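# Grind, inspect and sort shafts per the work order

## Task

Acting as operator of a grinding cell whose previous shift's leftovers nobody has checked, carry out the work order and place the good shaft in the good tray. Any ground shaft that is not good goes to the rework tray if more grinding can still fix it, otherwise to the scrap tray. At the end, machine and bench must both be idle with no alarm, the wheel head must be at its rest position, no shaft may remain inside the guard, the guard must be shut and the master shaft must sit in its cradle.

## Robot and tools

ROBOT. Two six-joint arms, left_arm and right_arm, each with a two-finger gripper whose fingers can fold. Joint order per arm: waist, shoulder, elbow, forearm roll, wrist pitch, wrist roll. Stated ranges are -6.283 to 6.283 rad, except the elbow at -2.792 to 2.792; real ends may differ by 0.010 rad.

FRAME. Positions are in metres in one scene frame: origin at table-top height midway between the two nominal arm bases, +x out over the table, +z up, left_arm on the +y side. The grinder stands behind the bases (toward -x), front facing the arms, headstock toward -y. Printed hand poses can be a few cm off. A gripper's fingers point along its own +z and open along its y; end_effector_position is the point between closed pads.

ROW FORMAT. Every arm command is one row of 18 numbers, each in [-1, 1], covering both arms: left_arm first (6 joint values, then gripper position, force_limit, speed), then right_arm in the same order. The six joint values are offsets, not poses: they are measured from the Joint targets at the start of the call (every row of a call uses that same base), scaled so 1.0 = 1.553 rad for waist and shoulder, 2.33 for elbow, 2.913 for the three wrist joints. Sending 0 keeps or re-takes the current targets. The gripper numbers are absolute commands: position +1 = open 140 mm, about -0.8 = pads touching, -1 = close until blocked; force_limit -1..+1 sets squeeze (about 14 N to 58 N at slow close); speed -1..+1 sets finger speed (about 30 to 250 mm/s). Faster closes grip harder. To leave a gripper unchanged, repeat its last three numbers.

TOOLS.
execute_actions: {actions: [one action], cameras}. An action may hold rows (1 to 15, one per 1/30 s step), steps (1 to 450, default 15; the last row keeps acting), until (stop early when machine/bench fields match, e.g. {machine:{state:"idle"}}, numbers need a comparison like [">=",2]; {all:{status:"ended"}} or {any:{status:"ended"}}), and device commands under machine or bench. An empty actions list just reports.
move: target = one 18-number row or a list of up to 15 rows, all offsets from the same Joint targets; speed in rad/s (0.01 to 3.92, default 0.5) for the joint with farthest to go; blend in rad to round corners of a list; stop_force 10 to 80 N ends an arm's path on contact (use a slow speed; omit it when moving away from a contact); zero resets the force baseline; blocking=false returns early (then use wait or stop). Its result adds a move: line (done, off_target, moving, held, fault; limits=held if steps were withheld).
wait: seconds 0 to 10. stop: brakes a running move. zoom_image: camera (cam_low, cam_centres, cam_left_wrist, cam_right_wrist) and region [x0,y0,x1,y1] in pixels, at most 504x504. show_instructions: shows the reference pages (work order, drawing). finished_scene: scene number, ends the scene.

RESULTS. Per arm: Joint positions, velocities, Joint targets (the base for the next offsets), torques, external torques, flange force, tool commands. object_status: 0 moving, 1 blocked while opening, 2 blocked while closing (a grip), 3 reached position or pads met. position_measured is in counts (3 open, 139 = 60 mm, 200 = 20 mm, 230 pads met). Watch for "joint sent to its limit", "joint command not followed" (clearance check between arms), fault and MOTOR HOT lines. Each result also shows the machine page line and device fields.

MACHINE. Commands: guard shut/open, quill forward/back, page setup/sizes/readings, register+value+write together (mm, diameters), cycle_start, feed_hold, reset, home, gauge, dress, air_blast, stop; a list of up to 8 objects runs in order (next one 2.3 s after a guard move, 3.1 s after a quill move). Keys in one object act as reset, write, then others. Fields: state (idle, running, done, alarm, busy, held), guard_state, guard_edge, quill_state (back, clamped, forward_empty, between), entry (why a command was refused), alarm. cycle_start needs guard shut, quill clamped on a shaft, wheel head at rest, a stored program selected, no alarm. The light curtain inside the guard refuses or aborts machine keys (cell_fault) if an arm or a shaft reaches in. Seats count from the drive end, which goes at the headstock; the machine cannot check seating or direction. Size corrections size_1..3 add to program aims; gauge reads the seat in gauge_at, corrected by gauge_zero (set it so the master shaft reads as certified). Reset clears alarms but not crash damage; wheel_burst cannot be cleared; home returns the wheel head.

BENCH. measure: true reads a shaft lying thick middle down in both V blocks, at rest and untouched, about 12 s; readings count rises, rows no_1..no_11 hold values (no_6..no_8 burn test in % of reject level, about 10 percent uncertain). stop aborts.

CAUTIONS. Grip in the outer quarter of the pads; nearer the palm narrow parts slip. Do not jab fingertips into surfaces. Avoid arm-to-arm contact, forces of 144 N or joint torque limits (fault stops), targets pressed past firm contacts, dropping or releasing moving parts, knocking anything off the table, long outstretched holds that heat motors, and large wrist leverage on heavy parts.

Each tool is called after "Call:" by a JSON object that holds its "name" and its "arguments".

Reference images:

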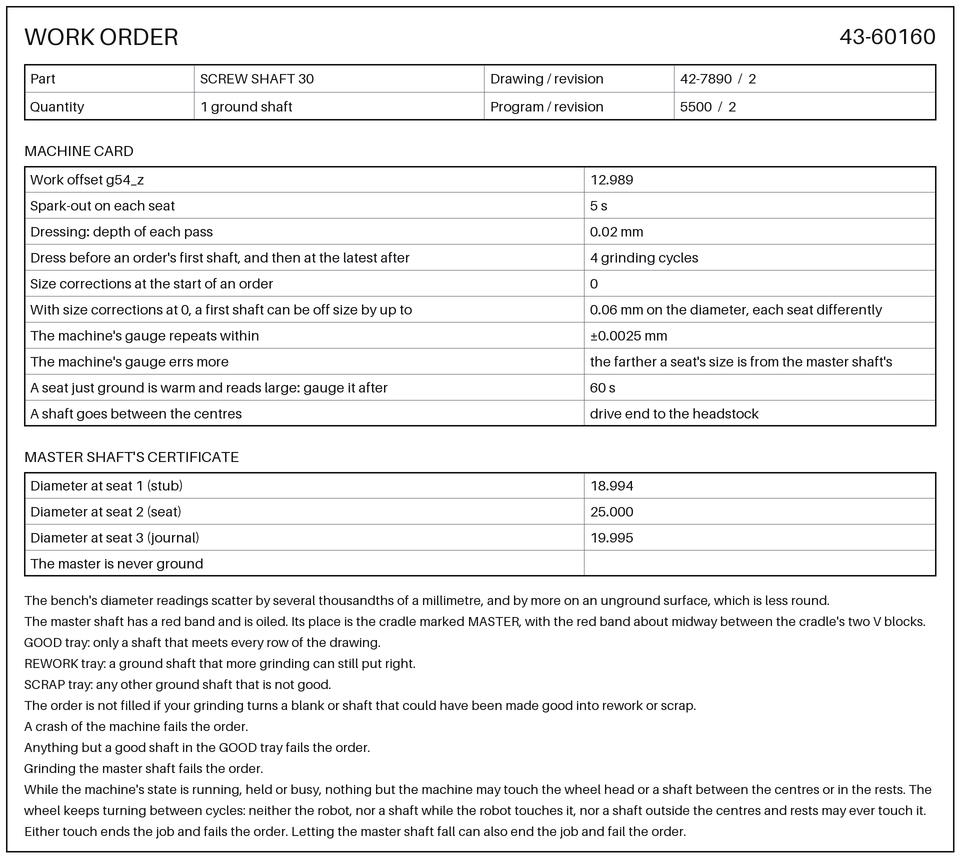

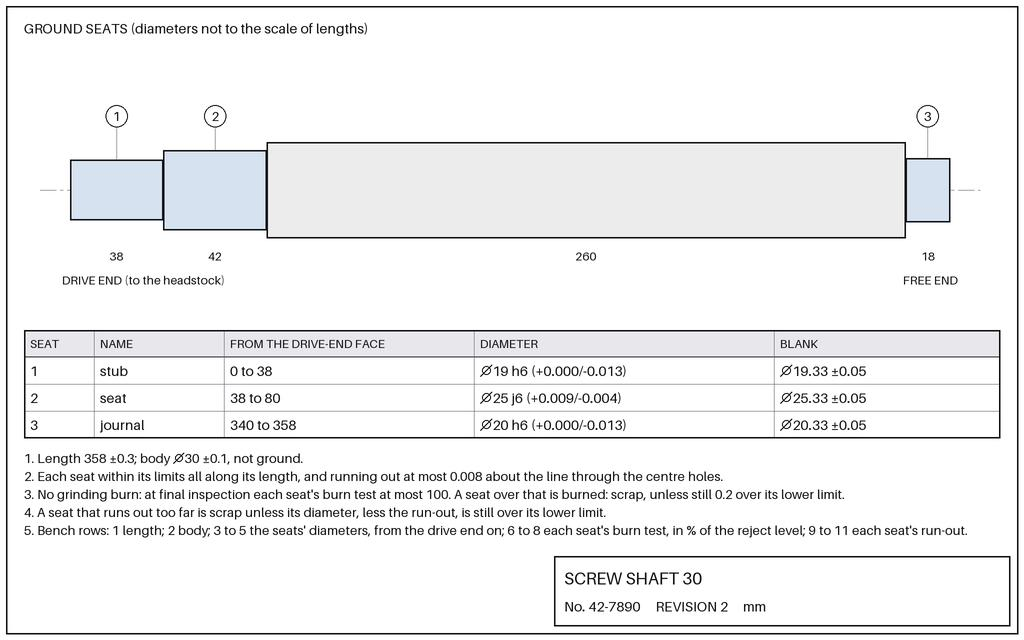

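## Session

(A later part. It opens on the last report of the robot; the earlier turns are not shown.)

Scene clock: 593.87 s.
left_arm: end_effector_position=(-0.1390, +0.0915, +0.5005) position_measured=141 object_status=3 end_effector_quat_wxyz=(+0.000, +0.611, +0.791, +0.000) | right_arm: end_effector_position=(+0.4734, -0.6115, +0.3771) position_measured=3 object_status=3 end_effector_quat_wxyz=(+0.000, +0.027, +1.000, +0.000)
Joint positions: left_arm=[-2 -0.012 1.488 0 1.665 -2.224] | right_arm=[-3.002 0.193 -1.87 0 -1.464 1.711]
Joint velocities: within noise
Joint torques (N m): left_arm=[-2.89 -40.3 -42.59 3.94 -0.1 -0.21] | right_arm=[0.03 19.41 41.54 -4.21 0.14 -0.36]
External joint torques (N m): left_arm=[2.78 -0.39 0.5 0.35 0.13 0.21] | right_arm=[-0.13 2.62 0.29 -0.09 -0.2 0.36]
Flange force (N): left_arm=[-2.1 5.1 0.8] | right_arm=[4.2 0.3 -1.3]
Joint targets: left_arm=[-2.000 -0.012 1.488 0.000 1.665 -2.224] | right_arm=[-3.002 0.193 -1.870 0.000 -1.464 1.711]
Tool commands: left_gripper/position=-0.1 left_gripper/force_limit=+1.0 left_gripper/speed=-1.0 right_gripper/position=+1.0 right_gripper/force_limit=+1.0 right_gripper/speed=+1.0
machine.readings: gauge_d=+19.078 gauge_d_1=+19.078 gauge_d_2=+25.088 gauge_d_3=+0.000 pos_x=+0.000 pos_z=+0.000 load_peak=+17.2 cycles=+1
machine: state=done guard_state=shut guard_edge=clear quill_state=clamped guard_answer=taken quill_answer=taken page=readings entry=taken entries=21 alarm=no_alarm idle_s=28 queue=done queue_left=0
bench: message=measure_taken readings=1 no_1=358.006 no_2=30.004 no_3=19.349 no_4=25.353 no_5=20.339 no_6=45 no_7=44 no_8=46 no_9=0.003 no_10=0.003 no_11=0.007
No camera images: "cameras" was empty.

Call:
{"name": "execute_actions", "arguments": {"actions": [{"steps": 300, "until": {"machine": {"idle_s": [">=", 61]}}}], "cameras": []}}

Call:
{"name": "execute_actions", "arguments": {"actions": [{"machine": [{"register": "gauge_at", "value": 3, "write": true, "gauge": true}], "steps": 150, "until": {"machine": {"queue": ["!=", "running"]}}}], "cameras": []}}

Call:
{"name": "execute_actions", "arguments": {"actions": [{"machine": [{"gauge": true}], "steps": 150, "until": {"machine": {"queue": ["!=", "running"]}}}], "cameras": []}}

Call:
{"name": "execute_actions", "arguments": {"actions": [{"machine": [{"gauge": true}], "steps": 150, "until": {"machine": {"queue": ["!=", "running"]}}}], "cameras": []}}

Call:
{"name": "execute_actions", "arguments": {"actions": [{"machine": [{"guard": "open"}, {"quill": "back"}], "steps": 3}], "cameras": []}}

Scene clock: 619.77 s.
left_arm: end_effector_position=(-0.1390, +0.0915, +0.5005) position_measured=141 object_status=3 end_effector_quat_wxyz=(+0.000, +0.611, +0.791, +0.000) | right_arm: end_effector_position=(+0.4734, -0.6115, +0.3771) position_measured=3 object_status=3 end_effector_quat_wxyz=(+0.000, +0.027, +1.000, +0.000)
Joint positions: left_arm=[-2 -0.012 1.488 0 1.665 -2.224] | right_arm=[-3.002 0.193 -1.87 0 -1.464 1.711]
Joint velocities: within noise
Joint torques (N m): left_arm=[-2.87 -40.32 -42.55 3.9 -0.08 -0.23] | right_arm=[-0.07 19.56 41.46 -4.15 0.19 -0.32]
External joint torques (N m): left_arm=[2.78 -0.44 0.41 0.4 0.11 0.23] | right_arm=[-0.02 2.46 0.36 -0.15 -0.25 0.32]
Flange force (N): left_arm=[-2.2 5.1 0.7] | right_arm=[3.8 0.4 -1.5]
Joint targets: left_arm=[-2.000 -0.012 1.488 0.000 1.665 -2.224] | right_arm=[-3.002 0.193 -1.870 0.000 -1.464 1.711]
Tool commands: left_gripper/position=-0.1 left_gripper/force_limit=+1.0 left_gripper/speed=-1.0 right_gripper/position=+1.0 right_gripper/force_limit=+1.0 right_gripper/speed=+1.0
machine.readings: gauge_d=+19.078 gauge_d_1=+19.078 gauge_d_2=+25.088 gauge_d_3=+0.000 pos_x=+0.000 pos_z=+0.000 load_peak=+17.2 cycles=+1
machine: state=done guard_state=shut guard_edge=clear quill_state=clamped guard_answer=taken quill_answer=taken page=readings entry=taken entries=21 alarm=no_alarm idle_s=54 queue=done queue_left=0
bench: message=measure_taken readings=1 no_1=358.006 no_2=30.004 no_3=19.349 no_4=25.353 no_5=20.339 no_6=45 no_7=44 no_8=46 no_9=0.003 no_10=0.003 no_11=0.007
No camera images: "cameras" was empty.

Scene clock: 624.03 s.
left_arm: end_effector_position=(-0.1390, +0.0915, +0.5005) position_measured=141 object_status=3 end_effector_quat_wxyz=(+0.000, +0.611, +0.791, +0.000) | right_arm: end_effector_position=(+0.4734, -0.6115, +0.3771) position_measured=3 object_status=3 end_effector_quat_wxyz=(+0.000, +0.027, +1.000, +0.000)
Joint positions: left_arm=[-2 -0.012 1.488 0 1.665 -2.224] | right_arm=[-3.002 0.193 -1.87 0 -1.464 1.711]
Joint velocities: within noise
Joint torques (N m): left_arm=[-2.79 -40.29 -42.54 3.95 -0.1 -0.19] | right_arm=[-0.44 19.17 41.54 -4.23 0.2 -0.32]
External joint torques (N m): left_arm=[2.67 -0.39 0.47 0.35 0.12 0.19] | right_arm=[0.43 2.79 0.4 -0.08 -0.26 0.32]
Flange force (N): left_arm=[-2.0 4.9 0.7] | right_arm=[4.5 1.4 -1.6]
Joint targets: left_arm=[-2.000 -0.012 1.488 0.000 1.665 -2.224] | right_arm=[-3.002 0.193 -1.870 0.000 -1.464 1.711]
Tool commands: left_gripper/position=-0.1 left_gripper/force_limit=+1.0 left_gripper/speed=-1.0 right_gripper/position=+1.0 right_gripper/force_limit=+1.0 right_gripper/speed=+1.0
machine.readings: gauge_d=+20.077 gauge_d_1=+19.078 gauge_d_2=+25.088 gauge_d_3=+20.077 pos_x=+0.000 pos_z=+0.000 load_peak=+17.2 cycles=+1
machine: state=done guard_state=shut guard_edge=clear quill_state=clamped guard_answer=taken quill_answer=taken page=readings entry=taken entries=23 alarm=no_alarm idle_s=58 queue=done queue_left=0
bench: message=measure_taken readings=1 no_1=358.006 no_2=30.004 no_3=19.349 no_4=25.353 no_5=20.339 no_6=45 no_7=44 no_8=46 no_9=0.003 no_10=0.003 no_11=0.007
No camera images: "cameras" was empty.

Scene clock: 628.30 s.
left_arm: end_effector_position=(-0.1390, +0.0915, +0.5005) position_measured=141 object_status=3 end_effector_quat_wxyz=(+0.000, +0.611, +0.791, +0.000) | right_arm: end_effector_position=(+0.4734, -0.6115, +0.3771) position_measured=3 object_status=3 end_effector_quat_wxyz=(+0.000, +0.027, +1.000, +0.000)
Joint positions: left_arm=[-2 -0.012 1.488 0 1.665 -2.224] | right_arm=[-3.002 0.193 -1.87 0 -1.464 1.711]
Joint velocities: within noise
Joint torques (N m): left_arm=[-2.94 -40.32 -42.53 3.88 -0.11 -0.21] | right_arm=[-0.35 20.07 41.37 -4.27 0.15 -0.3]
External joint torques (N m): left_arm=[2.86 -0.34 0.44 0.41 0.14 0.21] | right_arm=[0.28 2.04 0.63 -0.04 -0.2 0.3]
Flange force (N): left_arm=[-2.4 5.1 0.7] | right_arm=[2.9 1.1 -1.8]
Joint targets: left_arm=[-2.000 -0.012 1.488 0.000 1.665 -2.224] | right_arm=[-3.002 0.193 -1.870 0.000 -1.464 1.711]
Tool commands: left_gripper/position=-0.1 left_gripper/force_limit=+1.0 left_gripper/speed=-1.0 right_gripper/position=+1.0 right_gripper/force_limit=+1.0 right_gripper/speed=+1.0
machine.readings: gauge_d=+20.078 gauge_d_1=+19.078 gauge_d_2=+25.088 gauge_d_3=+20.078 pos_x=+0.000 pos_z=+0.000 load_peak=+17.2 cycles=+1
machine: state=done guard_state=shut guard_edge=clear quill_state=clamped guard_answer=taken quill_answer=taken page=readings entry=taken entries=24 alarm=no_alarm idle_s=62 queue=done queue_left=0
bench: message=measure_taken readings=1 no_1=358.006 no_2=30.004 no_3=19.349 no_4=25.353 no_5=20.339 no_6=45 no_7=44 no_8=46 no_9=0.003 no_10=0.003 no_11=0.007
No camera images: "cameras" was empty.

Scene clock: 632.57 s.
left_arm: end_effector_position=(-0.1390, +0.0915, +0.5005) position_measured=141 object_status=3 end_effector_quat_wxyz=(+0.000, +0.611, +0.791, +0.000) | right_arm: end_effector_position=(+0.4734, -0.6115, +0.3771) position_measured=3 object_status=3 end_effector_quat_wxyz=(+0.000, +0.027, +1.000, +0.000)
Joint positions: left_arm=[-2 -0.012 1.488 0 1.665 -2.224] | right_arm=[-3.002 0.193 -1.87 0 -1.464 1.711]
Joint velocities: within noise
Joint torques (N m): left_arm=[-2.87 -40.21 -42.48 3.93 -0.1 -0.18] | right_arm=[0.11 19.23 41.45 -4.25 0.11 -0.34]
External joint torques (N m): left_arm=[2.8 -0.59 0.33 0.37 0.12 0.18] | right_arm=[-0.08 2.66 0.4 -0.04 -0.16 0.34]
Flange force (N): left_arm=[-2.1 5.1 0.5] | right_arm=[4.1 0.3 -1.4]
Joint targets: left_arm=[-2.000 -0.012 1.488 0.000 1.665 -2.224] | right_arm=[-3.002 0.193 -1.870 0.000 -1.464 1.711]
Tool commands: left_gripper/position=-0.1 left_gripper/force_limit=+1.0 left_gripper/speed=-1.0 right_gripper/position=+1.0 right_gripper/force_limit=+1.0 right_gripper/speed=+1.0
machine.readings: gauge_d=+20.078 gauge_d_1=+19.078 gauge_d_2=+25.088 gauge_d_3=+20.078 pos_x=+0.000 pos_z=+0.000 load_peak=+17.2 cycles=+1
machine: state=done guard_state=shut guard_edge=clear quill_state=clamped guard_answer=taken quill_answer=taken page=readings entry=taken entries=25 alarm=no_alarm idle_s=66 queue=done queue_left=0
bench: message=measure_taken readings=1 no_1=358.006 no_2=30.004 no_3=19.349 no_4=25.353 no_5=20.339 no_6=45 no_7=44 no_8=46 no_9=0.003 no_10=0.003 no_11=0.007
No camera images: "cameras" was empty.

Scene clock: 632.87 s.
left_arm: end_effector_position=(-0.1390, +0.0915, +0.5005) position_measured=141 object_status=3 end_effector_quat_wxyz=(+0.000, +0.611, +0.791, +0.000) | right_arm: end_effector_position=(+0.4734, -0.6115, +0.3771) position_measured=3 object_status=3 end_effector_quat_wxyz=(+0.000, +0.027, +1.000, +0.000)
Joint positions: left_arm=[-2 -0.012 1.488 0 1.665 -2.224] | right_arm=[-3.002 0.193 -1.87 0 -1.464 1.711]
Joint velocities: within noise
Joint torques (N m): left_arm=[-3.14 -40.25 -42.51 3.93 -0.11 -0.16] | right_arm=[-0.08 19.51 41.3 -4.24 0.19 -0.36]
External joint torques (N m): left_arm=[3.01 -0.46 0.41 0.36 0.14 0.16] | right_arm=[0.07 2.56 0.57 -0.06 -0.25 0.36]
Flange force (N): left_arm=[-2.3 5.4 0.6] | right_arm=[3.8 0.7 -1.9]
Joint targets: left_arm=[-2.000 -0.012 1.488 0.000 1.665 -2.224] | right_arm=[-3.002 0.193 -1.870 0.000 -1.464 1.711]
Tool commands: left_gripper/position=-0.1 left_gripper/force_limit=+1.0 left_gripper/speed=-1.0 right_gripper/position=+1.0 right_gripper/force_limit=+1.0 right_gripper/speed=+1.0
machine.readings: gauge_d=+20.078 gauge_d_1=+19.078 gauge_d_2=+25.088 gauge_d_3=+20.078 pos_x=+0.000 pos_z=+0.000 load_peak=+17.2 cycles=+1
machine: state=done guard_state=between guard_edge=clear quill_state=clamped guard_answer=taken quill_answer=taken page=readings entry=taken entries=25 alarm=no_alarm idle_s=67 queue=running queue_left=1
bench: message=measure_taken readings=1 no_1=358.006 no_2=30.004 no_3=19.349 no_4=25.353 no_5=20.339 no_6=45 no_7=44 no_8=46 no_9=0.003 no_10=0.003 no_11=0.007
No camera images: "cameras" was empty.

Call:
{"name": "move", "arguments": {"target": [[-0.32322, 0.37413, -0.26281, 0, 0.01078, -0.08478, -0.1, 1, -1, 0, 0, 0, 0, 0, 0, 1, 1, 1], [-0.32322, 0.37162, -0.16779, 0, -0.06388, -0.08478, -0.1, 1, -1, 0, 0, 0, 0, 0, 0, 1, 1, 1], [-0.32322, 0.38979, -0.11329, 0, -0.11716, -0.08478, -0.1, 1, -1, 0, 0, 0, 0, 0, 0, 1, 1, 1]], "speed": [0.5, 0.3, 0.15], "blend": [0.03, 0.02, 0], "cameras": ["cam_left_wrist", "cam_centres"]}}

Scene clock: 639.00 s.
left_arm: end_effector_position=(-0.6328, +0.0317, +0.2048) position_measured=141 object_status=3 end_effector_quat_wxyz=(+0.000, +0.707, +0.707, +0.000) | right_arm: end_effector_position=(+0.4734, -0.6115, +0.3771) position_measured=3 object_status=3 end_effector_quat_wxyz=(+0.000, +0.027, +1.000, +0.000)
Joint positions: left_arm=[-2.502 0.594 1.224 0 1.324 -2.471] | right_arm=[-3.002 0.193 -1.87 0 -1.464 1.711]
Joint velocities: within noise
Joint torques (N m): left_arm=[-2.67 -99.09 -41.27 3.81 -0.05 -0.2] | right_arm=[-0.1 19.37 41.29 -4.3 0.16 -0.26]
External joint torques (N m): left_arm=[2.6 -0.42 0.15 0.38 0.07 0.2] | right_arm=[-0.09 2.67 0.39 0.01 -0.22 0.26]
Flange force (N): left_arm=[-1.8 2.7 -0.1] | right_arm=[4.1 0.2 -1.5]
Joint targets: left_arm=[-2.502 0.594 1.224 0.000 1.324 -2.471] | right_arm=[-3.002 0.193 -1.870 0.000 -1.464 1.711]
machine.readings: gauge_d=+20.078 gauge_d_1=+0.000 gauge_d_2=+0.000 gauge_d_3=+0.000 pos_x=+0.000 pos_z=+0.000 load_peak=+17.2 cycles=+1
machine: state=idle guard_state=open guard_edge=clear quill_state=back guard_answer=taken quill_answer=taken page=readings entry=taken entries=25 alarm=no_alarm idle_s=73 queue=done queue_left=0
bench: message=measure_taken readings=1 no_1=358.006 no_2=30.004 no_3=19.349 no_4=25.353 no_5=20.339 no_6=45 no_7=44 no_8=46 no_9=0.003 no_10=0.003 no_11=0.007
move: done
camera_calibration:
cam_left_wrist: T_world_to_cam=[[0.999719, -0.0150304, 0.0183265, 0.634444], [-0.020425, -0.9386, 0.344403, -0.0516935], [0.0120247, -0.344681, -0.938643, 0.350156], [0, 0, 0, 1]] pos_world=[-0.639532, 0.0817083, 0.334848]
Images, in order (width x height): cam_centres 896x504, cam_left_wrist 896x504.

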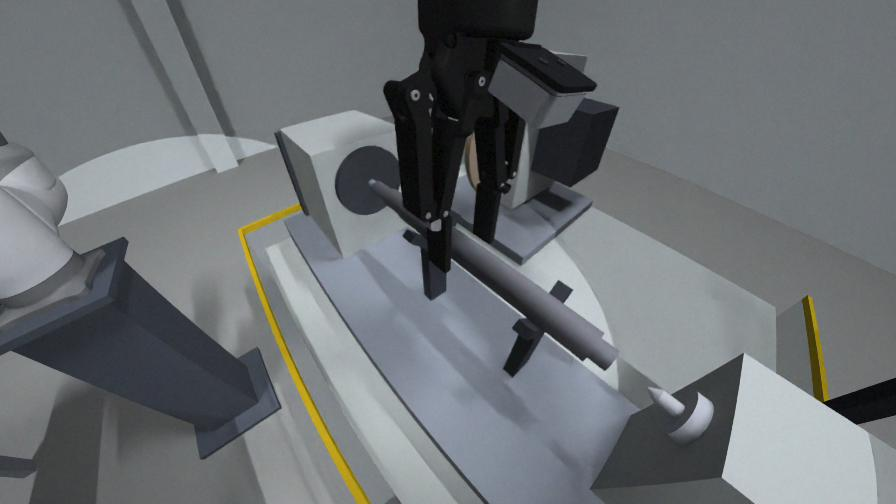

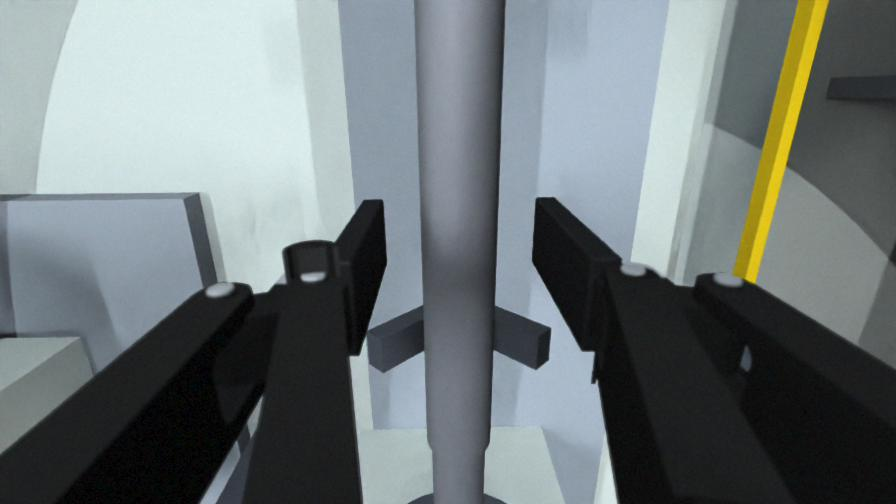

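Call:
{"name": "move", "arguments": {"target": [[-0.00601, -0.00727, 0.00789, 0, -0.00244, -0.0032, -0.1, 1, -1, 0, 0, 0, 0, 0, 0, 1, 1, 1], [-0.00601, -0.00727, 0.00789, 0, -0.00244, -0.0032, -1, 1, -1, 0, 0, 0, 0, 0, 0, 1, 1, 1]], "speed": 0.1, "cameras": ["cam_left_wrist"]}}

Call:
{"name": "wait", "arguments": {"seconds": 0.6, "cameras": []}}

Scene clock: 647.13 s.
left_arm: end_effector_position=(-0.6329, +0.0423, +0.2050) position_measured=189 object_status=0 end_effector_quat_wxyz=(+0.000, +0.707, +0.707, +0.000) | right_arm: end_effector_position=(+0.4734, -0.6115, +0.3771) position_measured=3 object_status=3 end_effector_quat_wxyz=(+0.000, +0.027, +1.000, +0.000)
Joint positions: left_arm=[-2.511 0.583 1.242 0 1.317 -2.48] | right_arm=[-3.002 0.193 -1.87 0 -1.464 1.711]
Joint velocities: within noise
Joint torques (N m): left_arm=[0.39 -89.08 -33.7 4.99 1.46 -0.34] | right_arm=[0.16 19.2 41.52 -4.32 0.22 -0.27]
External joint torques (N m): left_arm=[-0.27 -9.28 -7.27 -0.81 -1.44 0.34] | right_arm=[-0.22 3.04 0.47 0.01 -0.28 0.27]
Flange force (N): left_arm=[-1.8 -2.1 -10.1] | right_arm=[4.6 -0.2 -1.8]
Joint targets: left_arm=[-2.511 0.583 1.242 0.000 1.317 -2.480] | right_arm=[-3.002 0.193 -1.870 0.000 -1.464 1.711]
machine.readings: gauge_d=+20.078 gauge_d_1=+0.000 gauge_d_2=+0.000 gauge_d_3=+0.000 pos_x=+0.000 pos_z=+0.000 load_peak=+17.2 cycles=+1
machine: state=idle guard_state=open guard_edge=clear quill_state=back guard_answer=taken quill_answer=taken page=readings entry=taken entries=25 alarm=no_alarm idle_s=81 queue=done queue_left=0
bench: message=measure_taken readings=1 no_1=358.006 no_2=30.004 no_3=19.349 no_4=25.353 no_5=20.339 no_6=45 no_7=44 no_8=46 no_9=0.003 no_10=0.003 no_11=0.007
move: done
camera_calibration:
cam_left_wrist: T_world_to_cam=[[0.999719, -0.0151926, 0.0181749, 0.634668], [-0.0205261, -0.938565, 0.344492, -0.041877], [0.0118246, -0.344769, -0.938613, 0.353773], [0, 0, 0, 1]] pos_world=[-0.639533, 0.0923079, 0.334948]
Images, in order (width x height): cam_left_wrist 896x504.

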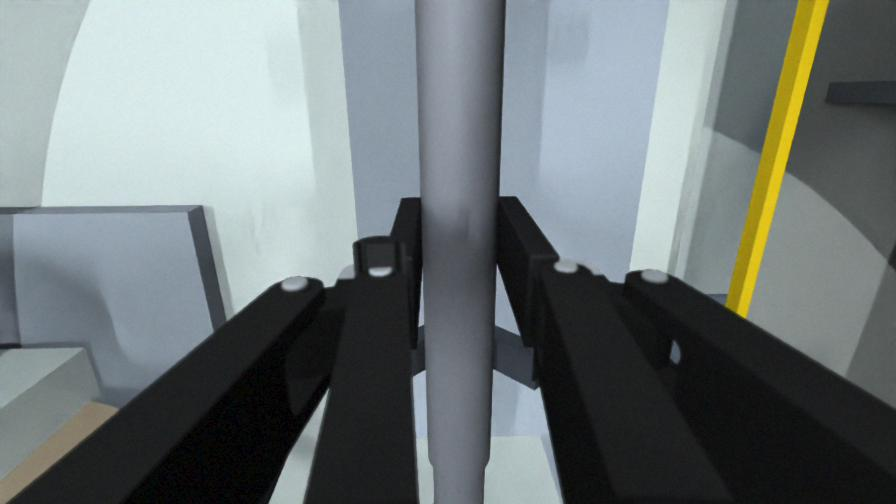

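Scene clock: 647.73 s.
left_arm: end_effector_position=(-0.6329, +0.0423, +0.2050) position_measured=189 object_status=2 end_effector_quat_wxyz=(+0.000, +0.707, +0.707, +0.000) | right_arm: end_effector_position=(+0.4734, -0.6115, +0.3771) position_measured=3 object_status=3 end_effector_quat_wxyz=(+0.000, +0.027, +1.000, +0.000)
Joint positions: left_arm=[-2.511 0.583 1.242 0 1.317 -2.48] | right_arm=[-3.002 0.193 -1.87 0 -1.464 1.711]
Joint velocities: within noise
Joint torques (N m): left_arm=[0.59 -89.67 -33.98 5.01 1.54 -0.35] | right_arm=[-0.2 18.99 41.68 -4.27 0.28 -0.23]
External joint torques (N m): left_arm=[-0.55 -8.67 -7.01 -0.83 -1.52 0.35] | right_arm=[0.22 2.97 0.29 -0.04 -0.34 0.23]
Flange force (N): left_arm=[-1.8 -2.4 -9.4] | right_arm=[4.9 0.7 -1.6]
Joint targets: left_arm=[-2.511 0.583 1.242 0.000 1.317 -2.480] | right_arm=[-3.002 0.193 -1.870 0.000 -1.464 1.711]
Tool commands: left_gripper/position=-1.0 left_gripper/force_limit=+1.0 left_gripper/speed=-1.0 right_gripper/position=+1.0 right_gripper/force_limit=+1.0 right_gripper/speed=+1.0
machine.readings: gauge_d=+20.078 gauge_d_1=+0.000 gauge_d_2=+0.000 gauge_d_3=+0.000 pos_x=+0.000 pos_z=+0.000 load_peak=+17.2 cycles=+1
machine: state=idle guard_state=open guard_edge=clear quill_state=back guard_answer=taken quill_answer=taken page=readings entry=taken entries=25 alarm=no_alarm idle_s=81 queue=done queue_left=0
bench: message=measure_taken readings=1 no_1=358.006 no_2=30.004 no_3=19.349 no_4=25.353 no_5=20.339 no_6=45 no_7=44 no_8=46 no_9=0.003 no_10=0.003 no_11=0.007
wait: 0.60 s
No camera images: "cameras" was empty.

Call:
{"name": "move", "arguments": {"target": [[-0.00962, -0.01161, 0.01133, 0, -0.00287, -0.00513, -1, 1, -1, 0, 0, 0, 0, 0, 0, 1, 1, 1], [-0.00962, -0.0312, -0.13331, 0, 0.12326, -0.00513, -1, 1, -1, 0, 0, 0, 0, 0, 0, 1, 1, 1], [0.13605, -0.382, 0.10539, 0, 0.11936, -0.00513, -1, 1, -1, 0, 0, 0, 0, 0, 0, 1, 1, 1], [0.9999, -0.382, 0.10539, 0, 0.11936, 0.01441, -1, 1, -1, 0, 0, 0, 0, 0, 0, 1, 1, 1]], "speed": [0.05, 0.3, 0.5, 0.8], "blend": [0, 0.03, 0.1, 0], "cameras": ["cam_left_wrist", "cam_centres", "cam_low"]}}

Scene clock: 657.60 s.
left_arm: end_effector_position=(+0.3998, +0.1922, +0.5001) position_measured=189 object_status=2 end_effector_quat_wxyz=(+0.000, +0.030, +1.000, +0.000) | right_arm: end_effector_position=(+0.4734, -0.6115, +0.3771) position_measured=3 object_status=3 end_effector_quat_wxyz=(+0.000, +0.027, +1.000, +0.000)
Joint positions: left_arm=[-0.958 -0.011 1.488 0 1.664 -2.438] | right_arm=[-3.002 0.193 -1.87 0 -1.464 1.711]
Joint velocities: within noise
Joint torques (N m): left_arm=[-2.67 -49.81 -51.94 3.97 -0.08 -0.18] | right_arm=[0.13 19.26 41.65 -4.26 0.22 -0.28]
External joint torques (N m): left_arm=[2.57 8.85 9.78 0.33 0.1 0.18] | right_arm=[-0.27 2.85 0.29 -0.05 -0.27 0.28]
Flange force (N): left_arm=[-2.9 4.2 17.5] | right_arm=[4.5 -0.3 -1.5]
Joint targets: left_arm=[-0.958 -0.011 1.488 0.000 1.664 -2.438] | right_arm=[-3.002 0.193 -1.870 0.000 -1.464 1.711]
machine.readings: gauge_d=+20.078 gauge_d_1=+0.000 gauge_d_2=+0.000 gauge_d_3=+0.000 pos_x=+0.000 pos_z=+0.000 load_peak=+17.2 cycles=+1
machine: state=idle guard_state=open guard_edge=clear quill_state=back guard_answer=taken quill_answer=taken page=readings entry=taken entries=25 alarm=no_alarm idle_s=91 queue=done queue_left=0
bench: message=measure_taken readings=1 no_1=358.006 no_2=30.004 no_3=19.349 no_4=25.353 no_5=20.339 no_6=45 no_7=44 no_8=46 no_9=0.003 no_10=0.003 no_11=0.007
move: done
camera_calibration:
cam_left_wrist: T_world_to_cam=[[0.0746167, 0.997047, 0.018158, -0.225523], [0.935579, -0.0762956, 0.344775, -0.529774], [0.345143, -0.00873773, -0.93851, 0.472345], [0, 0, 0, 1]] pos_world=[0.349447, 0.188565, 0.630048]
Images, in order (width x height): cam_low 896x504, cam_centres 896x504, cam_left_wrist 896x504.

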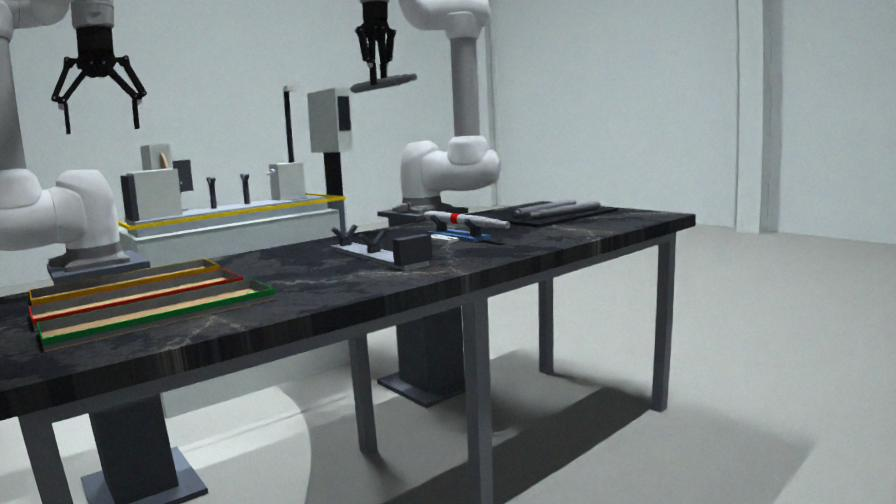

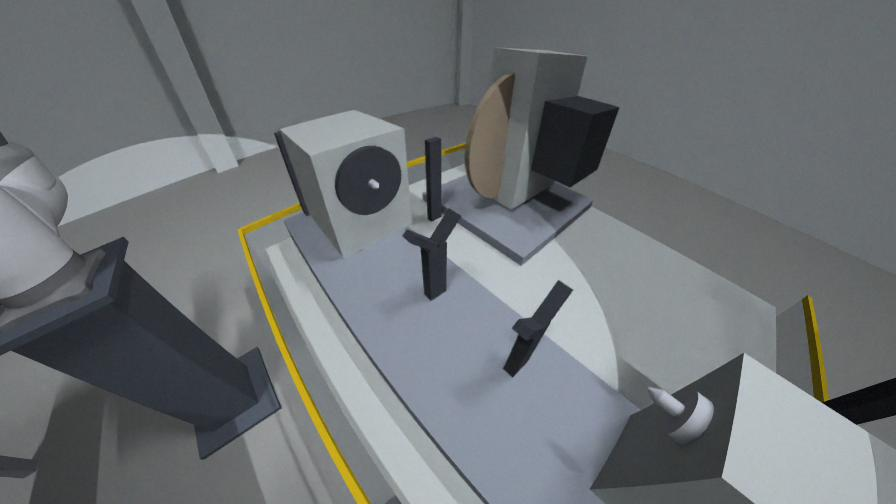

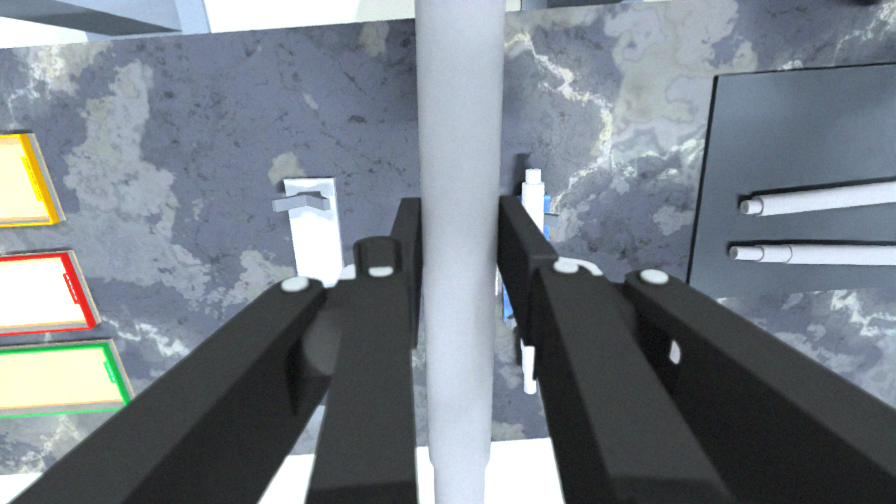

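Call:
{"name": "move", "arguments": {"target": [[0.0019, 0.29053, -0.04592, 0, -0.11816, 0, -1, 1, -1, 0, 0, 0, 0, 0, 0, 1, 1, 1], [0.0019, 0.34727, 0.01903, 0, -0.20036, 0, -1, 1, -1, 0, 0, 0, 0, 0, 0, 1, 1, 1]], "speed": [0.5, 0.25], "blend": [0.03, 0], "cameras": ["cam_left_wrist"]}}

Scene clock: 664.77 s.
left_arm: end_effector_position=(+0.5554, -0.0109, +0.1000) position_measured=189 object_status=2 end_effector_quat_wxyz=(+0.000, +0.028, +1.000, +0.000) | right_arm: end_effector_position=(+0.4734, -0.6115, +0.3771) position_measured=3 object_status=3 end_effector_quat_wxyz=(+0.000, +0.027, +1.000, +0.000)
Joint positions: left_arm=[-0.955 0.529 1.532 0 1.081 -2.438] | right_arm=[-3.002 0.193 -1.87 0 -1.464 1.711]
Joint velocities: within noise
Joint torques (N m): left_arm=[-2.95 -104.59 -46.11 3.41 -0.1 -0.17] | right_arm=[-0.29 18.63 41.52 -4.26 0.18 -0.31]
External joint torques (N m): left_arm=[2.92 14.47 8.75 0.4 0.12 0.17] | right_arm=[0.22 3.21 0.47 -0.06 -0.23 0.31]
Flange force (N): left_arm=[-3.2 2.2 17.7] | right_arm=[5.0 0.9 -1.8]
Joint targets: left_arm=[-0.955 0.529 1.532 0.000 1.081 -2.438] | right_arm=[-3.002 0.193 -1.870 0.000 -1.464 1.711]
machine.readings: gauge_d=+20.078 gauge_d_1=+0.000 gauge_d_2=+0.000 gauge_d_3=+0.000 pos_x=+0.000 pos_z=+0.000 load_peak=+17.2 cycles=+1
machine: state=idle guard_state=open guard_edge=clear quill_state=back guard_answer=taken quill_answer=taken page=readings entry=taken entries=25 alarm=no_alarm idle_s=98 queue=done queue_left=0
bench: message=measure_taken readings=1 no_1=358.006 no_2=30.004 no_3=19.349 no_4=25.353 no_5=20.339 no_6=45 no_7=44 no_8=46 no_9=0.003 no_10=0.003 no_11=0.007
move: done
camera_calibration:
cam_left_wrist: T_world_to_cam=[[0.0714572, 0.997275, 0.0183308, -0.0255154], [0.935961, -0.0733937, 0.344369, -0.552976], [0.344776, -0.00745071, -0.938655, 0.0416039], [0, 0, 0, 1]] pos_world=[0.505044, -0.0148291, 0.229947]
Images, in order (width x height): cam_left_wrist 896x504.

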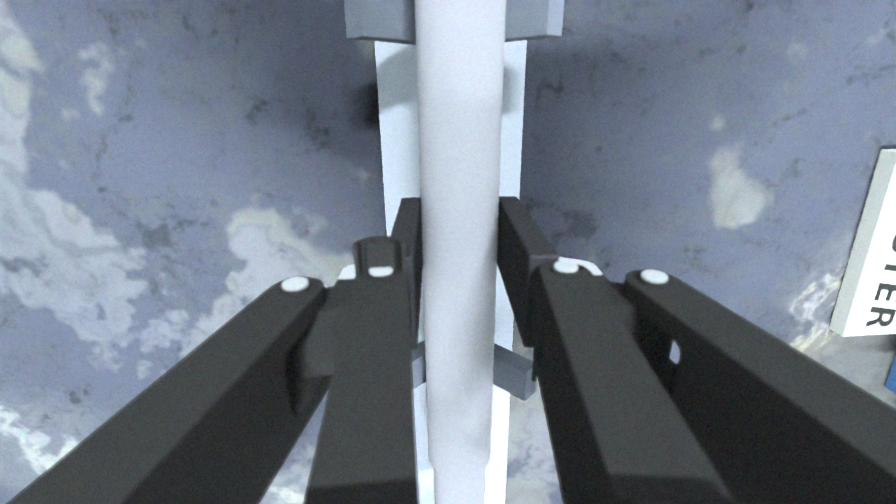

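Call:
{"name": "move", "arguments": {"target": [-0.00055, 0.01358, 0.00716, 0, -0.01297, -0.0003, -1, 1, -1, 0, 0, 0, 0, 0, 0, 1, 1, 1], "speed": 0.02, "stop_force": 18, "cameras": ["cam_left_wrist"]}}

Call:
{"name": "move", "arguments": {"target": [0, 0, 0, 0, 0, 0, -0.1, 1, -1, 0, 0, 0, 0, 0, 0, 1, 1, 1], "speed": 0.1, "cameras": ["cam_left_wrist"]}}

Scene clock: 670.33 s.
left_arm: end_effector_position=(+0.5555, -0.0119, +0.0850) position_measured=189 object_status=2 end_effector_quat_wxyz=(+0.000, +0.028, +1.000, +0.000) | right_arm: end_effector_position=(+0.4734, -0.6115, +0.3771) position_measured=3 object_status=3 end_effector_quat_wxyz=(+0.000, +0.027, +1.000, +0.000)
Joint positions: left_arm=[-0.956 0.541 1.542 0 1.058 -2.439] | right_arm=[-3.002 0.193 -1.87 0 -1.464 1.711]
Joint velocities: within noise
Joint torques (N m): left_arm=[0.01 -76.51 -30.96 5.06 -1.32 0.31] | right_arm=[-0.21 19.56 41.67 -4.18 0.16 -0.26]
External joint torques (N m): left_arm=[-0.2 -14.16 -5.92 -1.3 1.35 -0.31] | right_arm=[0.15 2.61 0.46 -0.14 -0.21 0.26]
Flange force (N): left_arm=[3.8 3.2 -17.7] | right_arm=[4.0 0.7 -1.6]
Joint targets: left_arm=[-0.955 0.541 1.542 0.000 1.058 -2.439] | right_arm=[-3.002 0.193 -1.870 0.000 -1.464 1.711]
machine.readings: gauge_d=+20.078 gauge_d_1=+0.000 gauge_d_2=+0.000 gauge_d_3=+0.000 pos_x=+0.000 pos_z=+0.000 load_peak=+17.2 cycles=+1
machine: state=idle guard_state=open guard_edge=clear quill_state=back guard_answer=taken quill_answer=taken page=readings entry=taken entries=25 alarm=no_alarm idle_s=104 queue=done queue_left=0
bench: message=measure_taken readings=1 no_1=358.006 no_2=30.004 no_3=19.349 no_4=25.353 no_5=20.339 no_6=45 no_7=44 no_8=46 no_9=0.003 no_10=0.003 no_11=0.007
move: contact (left_arm); left_arm: the wrist pitch is farthest, 0.014 rad from its target
camera_calibration:
cam_left_wrist: T_world_to_cam=[[0.0715296, 0.997279, 0.0178579, -0.0242838], [0.935814, -0.0732951, 0.34479, -0.547986], [0.34516, -0.00795104, -0.93851, 0.0272498], [0, 0, 0, 1]] pos_world=[0.505145, -0.0157303, 0.214948]
Images, in order (width x height): cam_left_wrist 896x504.

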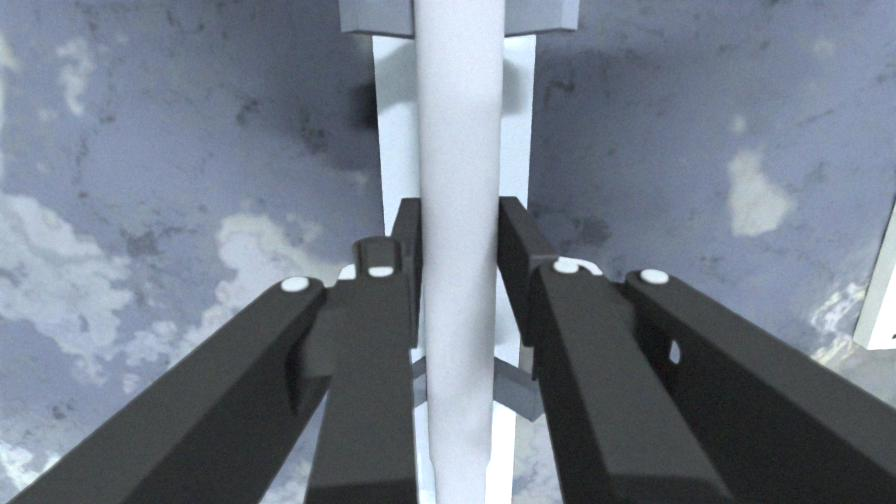

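Scene clock: 671.60 s.
left_arm: end_effector_position=(+0.5555, -0.0119, +0.0850) position_measured=141 object_status=0 end_effector_quat_wxyz=(+0.000, +0.028, +1.000, +0.000) | right_arm: end_effector_position=(+0.4734, -0.6115, +0.3771) position_measured=3 object_status=3 end_effector_quat_wxyz=(+0.000, +0.027, +1.000, +0.000)
Joint positions: left_arm=[-0.956 0.541 1.542 0 1.058 -2.439] | right_arm=[-3.002 0.193 -1.87 0 -1.464 1.711]
Joint velocities: within noise
Joint torques (N m): left_arm=[-2.85 -90.17 -37.23 3.41 -0.09 -0.21] | right_arm=[-0.58 19.03 41.43 -4.29 0.23 -0.33]
External joint torques (N m): left_arm=[2.8 -0.54 0.33 0.35 0.12 0.21] | right_arm=[0.53 3.14 0.48 -0.01 -0.28 0.33]
Flange force (N): left_arm=[-1.9 3.4 -0.4] | right_arm=[5.0 1.7 -1.9]
Joint targets: left_arm=[-0.955 0.541 1.542 0.000 1.058 -2.439] | right_arm=[-3.002 0.193 -1.870 0.000 -1.464 1.711]
machine.readings: gauge_d=+20.078 gauge_d_1=+0.000 gauge_d_2=+0.000 gauge_d_3=+0.000 pos_x=+0.000 pos_z=+0.000 load_peak=+17.2 cycles=+1
machine: state=idle guard_state=open guard_edge=clear quill_state=back guard_answer=taken quill_answer=taken page=readings entry=taken entries=25 alarm=no_alarm idle_s=105 queue=done queue_left=0
bench: message=measure_taken readings=1 no_1=358.006 no_2=30.004 no_3=19.349 no_4=25.353 no_5=20.339 no_6=45 no_7=44 no_8=46 no_9=0.003 no_10=0.003 no_11=0.007
move: done
camera_calibration:
cam_left_wrist: T_world_to_cam=[[0.0715316, 0.997279, 0.0178512, -0.0242833], [0.935846, -0.0732954, 0.344702, -0.547983], [0.345072, -0.00795113, -0.938542, 0.0273011], [0, 0, 0, 1]] pos_world=[0.505144, -0.0157303, 0.214948]
Images, in order (width x height): cam_left_wrist 896x504.

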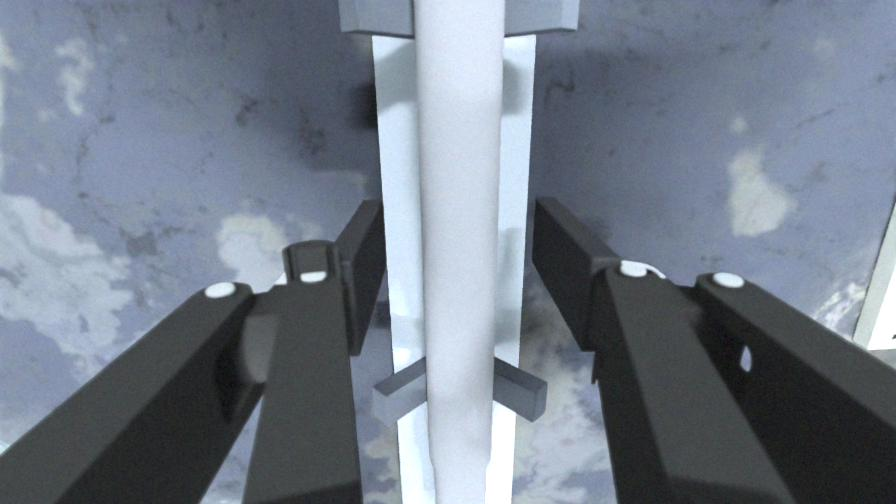

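Call:
{"name": "move", "arguments": {"target": [0, -0.06471, -0.0691, 0, 0.08998, 0, -0.1, 1, -1, 0, 0, 0, 0, 0, 0, 1, 1, 1], "speed": 0.25, "cameras": []}}

Call:
{"name": "execute_actions", "arguments": {"actions": [{"machine": [{"guard": "shut"}, {"air_blast": true}], "bench": {"measure": true}, "steps": 450, "until": {"bench": {"readings": [">=", 2]}}}], "cameras": []}}

Call:
{"name": "execute_actions", "arguments": {"actions": [{"bench": {"measure": true}, "steps": 450, "until": {"bench": {"readings": [">=", 3]}}}], "cameras": []}}

Call:
{"name": "execute_actions", "arguments": {"actions": [{"bench": {"measure": true}, "steps": 450, "until": {"bench": {"readings": [">=", 4]}}}], "cameras": []}}

Call:
{"name": "execute_actions", "arguments": {"actions": [{"bench": {"measure": true}, "steps": 450, "until": {"bench": {"readings": [">=", 5]}}}], "cameras": []}}

Call:
{"name": "execute_actions", "arguments": {"actions": [{"bench": {"measure": true}, "steps": 450, "until": {"bench": {"readings": [">=", 6]}}}], "cameras": []}}

Scene clock: 675.80 s.
left_arm: end_effector_position=(+0.5550, -0.0113, +0.2497) position_measured=141 object_status=3 end_effector_quat_wxyz=(+0.000, +0.028, +1.000, +0.000) | right_arm: end_effector_position=(+0.4734, -0.6115, +0.3771) position_measured=3 object_status=3 end_effector_quat_wxyz=(+0.000, +0.027, +1.000, +0.000)
Joint positions: left_arm=[-0.955 0.441 1.381 0 1.32 -2.439] | right_arm=[-3.002 0.193 -1.87 0 -1.464 1.711]
Joint velocities: within noise
Joint torques (N m): left_arm=[-3.01 -85.22 -41.35 3.8 -0.1 -0.16] | right_arm=[-0.13 19.19 41.51 -4.29 0.19 -0.38]
External joint torques (N m): left_arm=[2.88 -0.09 0.44 0.36 0.12 0.16] | right_arm=[0.02 2.82 0.38 -0.01 -0.24 0.38]
Flange force (N): left_arm=[-2.1 3.2 0.3] | right_arm=[4.5 0.6 -1.6]
Joint targets: left_arm=[-0.955 0.441 1.381 0.000 1.320 -2.439] | right_arm=[-3.002 0.193 -1.870 0.000 -1.464 1.711]
machine.readings: gauge_d=+20.078 gauge_d_1=+0.000 gauge_d_2=+0.000 gauge_d_3=+0.000 pos_x=+0.000 pos_z=+0.000 load_peak=+17.2 cycles=+1
machine: state=idle guard_state=open guard_edge=clear quill_state=back guard_answer=taken quill_answer=taken page=readings entry=taken entries=25 alarm=no_alarm idle_s=109 queue=done queue_left=0
bench: message=measure_taken readings=1 no_1=358.006 no_2=30.004 no_3=19.349 no_4=25.353 no_5=20.339 no_6=45 no_7=44 no_8=46 no_9=0.003 no_10=0.003 no_11=0.007
move: done
No camera images: "cameras" was empty.

Scene clock: 688.00 s.
left_arm: end_effector_position=(+0.5550, -0.0113, +0.2496) position_measured=141 object_status=3 end_effector_quat_wxyz=(+0.000, +0.028, +1.000, +0.000) | right_arm: end_effector_position=(+0.4734, -0.6115, +0.3771) position_measured=3 object_status=3 end_effector_quat_wxyz=(+0.000, +0.027, +1.000, +0.000)
Joint positions: left_arm=[-0.955 0.441 1.381 0 1.32 -2.439] | right_arm=[-3.002 0.193 -1.87 0 -1.464 1.711]
Joint velocities: within noise
Joint torques (N m): left_arm=[-2.71 -85.03 -41.35 3.8 -0.1 -0.2] | right_arm=[0.68 19.34 41.3 -4.3 0.13 -0.25]
External joint torques (N m): left_arm=[2.6 -0.5 0.31 0.38 0.11 0.19] | right_arm=[-0.74 2.8 0.67 -0.01 -0.19 0.25]
Flange force (N): left_arm=[-1.7 3.3 0.0] | right_arm=[3.7 -1.4 -2.0]
Joint targets: left_arm=[-0.955 0.441 1.381 0.000 1.320 -2.439] | right_arm=[-3.002 0.193 -1.870 0.000 -1.464 1.711]
Tool commands: left_gripper/position=-0.1 left_gripper/force_limit=+1.0 left_gripper/speed=-1.0 right_gripper/position=+1.0 right_gripper/force_limit=+1.0 right_gripper/speed=+1.0
machine.readings: gauge_d=+20.078 gauge_d_1=+0.000 gauge_d_2=+0.000 gauge_d_3=+0.000 pos_x=+0.000 pos_z=+0.000 load_peak=+17.2 cycles=+1
machine: state=idle guard_state=shut guard_edge=clear quill_state=back guard_answer=taken quill_answer=taken page=readings entry=taken entries=26 alarm=no_alarm idle_s=121 queue=done queue_left=0
bench: message=measure_taken readings=2 no_1=358.002 no_2=30.001 no_3=19.085 no_4=25.085 no_5=20.081 no_6=44 no_7=47 no_8=47 no_9=0.000 no_10=0.000 no_11=0.000
No camera images: "cameras" was empty.

Scene clock: 700.20 s.
left_arm: end_effector_position=(+0.5550, -0.0113, +0.2496) position_measured=141 object_status=3 end_effector_quat_wxyz=(+0.000, +0.028, +1.000, +0.000) | right_arm: end_effector_position=(+0.4734, -0.6115, +0.3771) position_measured=3 object_status=3 end_effector_quat_wxyz=(+0.000, +0.027, +1.000, +0.000)
Joint positions: left_arm=[-0.955 0.441 1.381 0 1.32 -2.439] | right_arm=[-3.002 0.193 -1.87 0 -1.464 1.711]
Joint velocities: within noise
Joint torques (N m): left_arm=[-2.83 -85.1 -41.47 3.81 -0.06 -0.19] | right_arm=[0.17 19.62 41.59 -4.28 0.18 -0.28]
External joint torques (N m): left_arm=[2.75 -0.41 0.45 0.37 0.07 0.19] | right_arm=[-0.18 2.48 0.37 -0.03 -0.24 0.28]
Flange force (N): left_arm=[-1.6 3.6 0.3] | right_arm=[3.8 0.0 -1.5]
Joint targets: left_arm=[-0.955 0.441 1.381 0.000 1.320 -2.439] | right_arm=[-3.002 0.193 -1.870 0.000 -1.464 1.711]
Tool commands: left_gripper/position=-0.1 left_gripper/force_limit=+1.0 left_gripper/speed=-1.0 right_gripper/position=+1.0 right_gripper/force_limit=+1.0 right_gripper/speed=+1.0
machine.readings: gauge_d=+20.078 gauge_d_1=+0.000 gauge_d_2=+0.000 gauge_d_3=+0.000 pos_x=+0.000 pos_z=+0.000 load_peak=+17.2 cycles=+1
machine: state=idle guard_state=shut guard_edge=clear quill_state=back guard_answer=taken quill_answer=taken page=readings entry=taken entries=26 alarm=no_alarm idle_s=133 queue=done queue_left=0
bench: message=measure_taken readings=3 no_1=358.001 no_2=30.013 no_3=19.074 no_4=25.097 no_5=20.085 no_6=44 no_7=43 no_8=44 no_9=0.000 no_10=0.000 no_11=0.002
No camera images: "cameras" was empty.

Scene clock: 712.40 s.
left_arm: end_effector_position=(+0.5550, -0.0113, +0.2496) position_measured=141 object_status=3 end_effector_quat_wxyz=(+0.000, +0.028, +1.000, +0.000) | right_arm: end_effector_position=(+0.4734, -0.6115, +0.3771) position_measured=3 object_status=3 end_effector_quat_wxyz=(+0.000, +0.027, +1.000, +0.000)
Joint positions: left_arm=[-0.955 0.441 1.381 0 1.32 -2.439] | right_arm=[-3.002 0.193 -1.87 0 -1.464 1.711]
Joint velocities: within noise
Joint torques (N m): left_arm=[-3.13 -85.13 -41.36 3.83 -0.11 -0.23] | right_arm=[0.07 19.2 41.36 -4.21 0.16 -0.34]
External joint torques (N m): left_arm=[3.08 -0.41 0.36 0.35 0.13 0.23] | right_arm=[-0.13 2.91 0.62 -0.1 -0.21 0.34]
Flange force (N): left_arm=[-2.2 3.7 0.1] | right_arm=[4.2 0.2 -1.9]
Joint targets: left_arm=[-0.955 0.441 1.381 0.000 1.320 -2.439] | right_arm=[-3.002 0.193 -1.870 0.000 -1.464 1.711]
Tool commands: left_gripper/position=-0.1 left_gripper/force_limit=+1.0 left_gripper/speed=-1.0 right_gripper/position=+1.0 right_gripper/force_limit=+1.0 right_gripper/speed=+1.0
machine.readings: gauge_d=+20.078 gauge_d_1=+0.000 gauge_d_2=+0.000 gauge_d_3=+0.000 pos_x=+0.000 pos_z=+0.000 load_peak=+17.2 cycles=+1
machine: state=idle guard_state=shut guard_edge=clear quill_state=back guard_answer=taken quill_answer=taken page=readings entry=taken entries=26 alarm=no_alarm idle_s=145 queue=done queue_left=0
bench: message=measure_taken readings=4 no_1=358.000 no_2=30.007 no_3=19.075 no_4=25.089 no_5=20.073 no_6=43 no_7=46 no_8=43 no_9=0.001 no_10=0.001 no_11=0.000
No camera images: "cameras" was empty.

Scene clock: 724.60 s.
left_arm: end_effector_position=(+0.5550, -0.0113, +0.2496) position_measured=141 object_status=3 end_effector_quat_wxyz=(+0.000, +0.028, +1.000, +0.000) | right_arm: end_effector_position=(+0.4734, -0.6115, +0.3771) position_measured=3 object_status=3 end_effector_quat_wxyz=(+0.000, +0.027, +1.000, +0.000)
Joint positions: left_arm=[-0.955 0.441 1.381 0 1.32 -2.439] | right_arm=[-3.002 0.193 -1.87 0 -1.464 1.711]
Joint velocities: within noise
Joint torques (N m): left_arm=[-3.01 -85.03 -41.35 3.8 -0.11 -0.23] | right_arm=[-0.04 19.43 41.42 -4.24 0.17 -0.23]
External joint torques (N m): left_arm=[2.89 -0.56 0.34 0.38 0.13 0.23] | right_arm=[-0.09 2.62 0.49 -0.06 -0.22 0.23]
Flange force (N): left_arm=[-1.9 3.7 0.0] | right_arm=[3.9 0.1 -1.7]
Joint targets: left_arm=[-0.955 0.441 1.381 0.000 1.320 -2.439] | right_arm=[-3.002 0.193 -1.870 0.000 -1.464 1.711]
Tool commands: left_gripper/position=-0.1 left_gripper/force_limit=+1.0 left_gripper/speed=-1.0 right_gripper/position=+1.0 right_gripper/force_limit=+1.0 right_gripper/speed=+1.0
machine.readings: gauge_d=+20.078 gauge_d_1=+0.000 gauge_d_2=+0.000 gauge_d_3=+0.000 pos_x=+0.000 pos_z=+0.000 load_peak=+17.2 cycles=+1
machine: state=idle guard_state=shut guard_edge=clear quill_state=back guard_answer=taken quill_answer=taken page=readings entry=taken entries=26 alarm=no_alarm idle_s=157 queue=done queue_left=0
bench: message=measure_taken readings=5 no_1=357.996 no_2=30.004 no_3=19.075 no_4=25.089 no_5=20.082 no_6=44 no_7=45 no_8=48 no_9=0.001 no_10=0.001 no_11=0.000
No camera images: "cameras" was empty.

Scene clock: 736.80 s.
left_arm: end_effector_position=(+0.5550, -0.0113, +0.2496) position_measured=141 object_status=3 end_effector_quat_wxyz=(+0.000, +0.028, +1.000, +0.000) | right_arm: end_effector_position=(+0.4734, -0.6115, +0.3771) position_measured=3 object_status=3 end_effector_quat_wxyz=(+0.000, +0.027, +1.000, +0.000)
Joint positions: left_arm=[-0.955 0.441 1.381 0 1.32 -2.439] | right_arm=[-3.002 0.193 -1.87 0 -1.464 1.711]
Joint velocities: within noise
Joint torques (N m): left_arm=[-2.78 -84.96 -41.47 3.8 -0.11 -0.17] | right_arm=[-0.02 19.13 41.44 -4.16 0.07 -0.33]
External joint torques (N m): left_arm=[2.61 -0.61 0.44 0.38 0.13 0.17] | right_arm=[-0.06 2.86 0.43 -0.15 -0.12 0.33]
Flange force (N): left_arm=[-1.3 3.6 0.1] | right_arm=[4.4 0.3 -1.5]
Joint targets: left_arm=[-0.955 0.441 1.381 0.000 1.320 -2.439] | right_arm=[-3.002 0.193 -1.870 0.000 -1.464 1.711]
Tool commands: left_gripper/position=-0.1 left_gripper/force_limit=+1.0 left_gripper/speed=-1.0 right_gripper/position=+1.0 right_gripper/force_limit=+1.0 right_gripper/speed=+1.0
machine.readings: gauge_d=+20.078 gauge_d_1=+0.000 gauge_d_2=+0.000 gauge_d_3=+0.000 pos_x=+0.000 pos_z=+0.000 load_peak=+17.2 cycles=+1
machine: state=idle guard_state=shut guard_edge=clear quill_state=back guard_answer=taken quill_answer=taken page=readings entry=taken entries=26 alarm=no_alarm idle_s=169 queue=done queue_left=0
bench: message=measure_taken readings=6 no_1=357.990 no_2=29.997 no_3=19.080 no_4=25.090 no_5=20.084 no_6=44 no_7=46 no_8=46 no_9=0.001 no_10=0.002 no_11=0.000
No camera images: "cameras" was empty.


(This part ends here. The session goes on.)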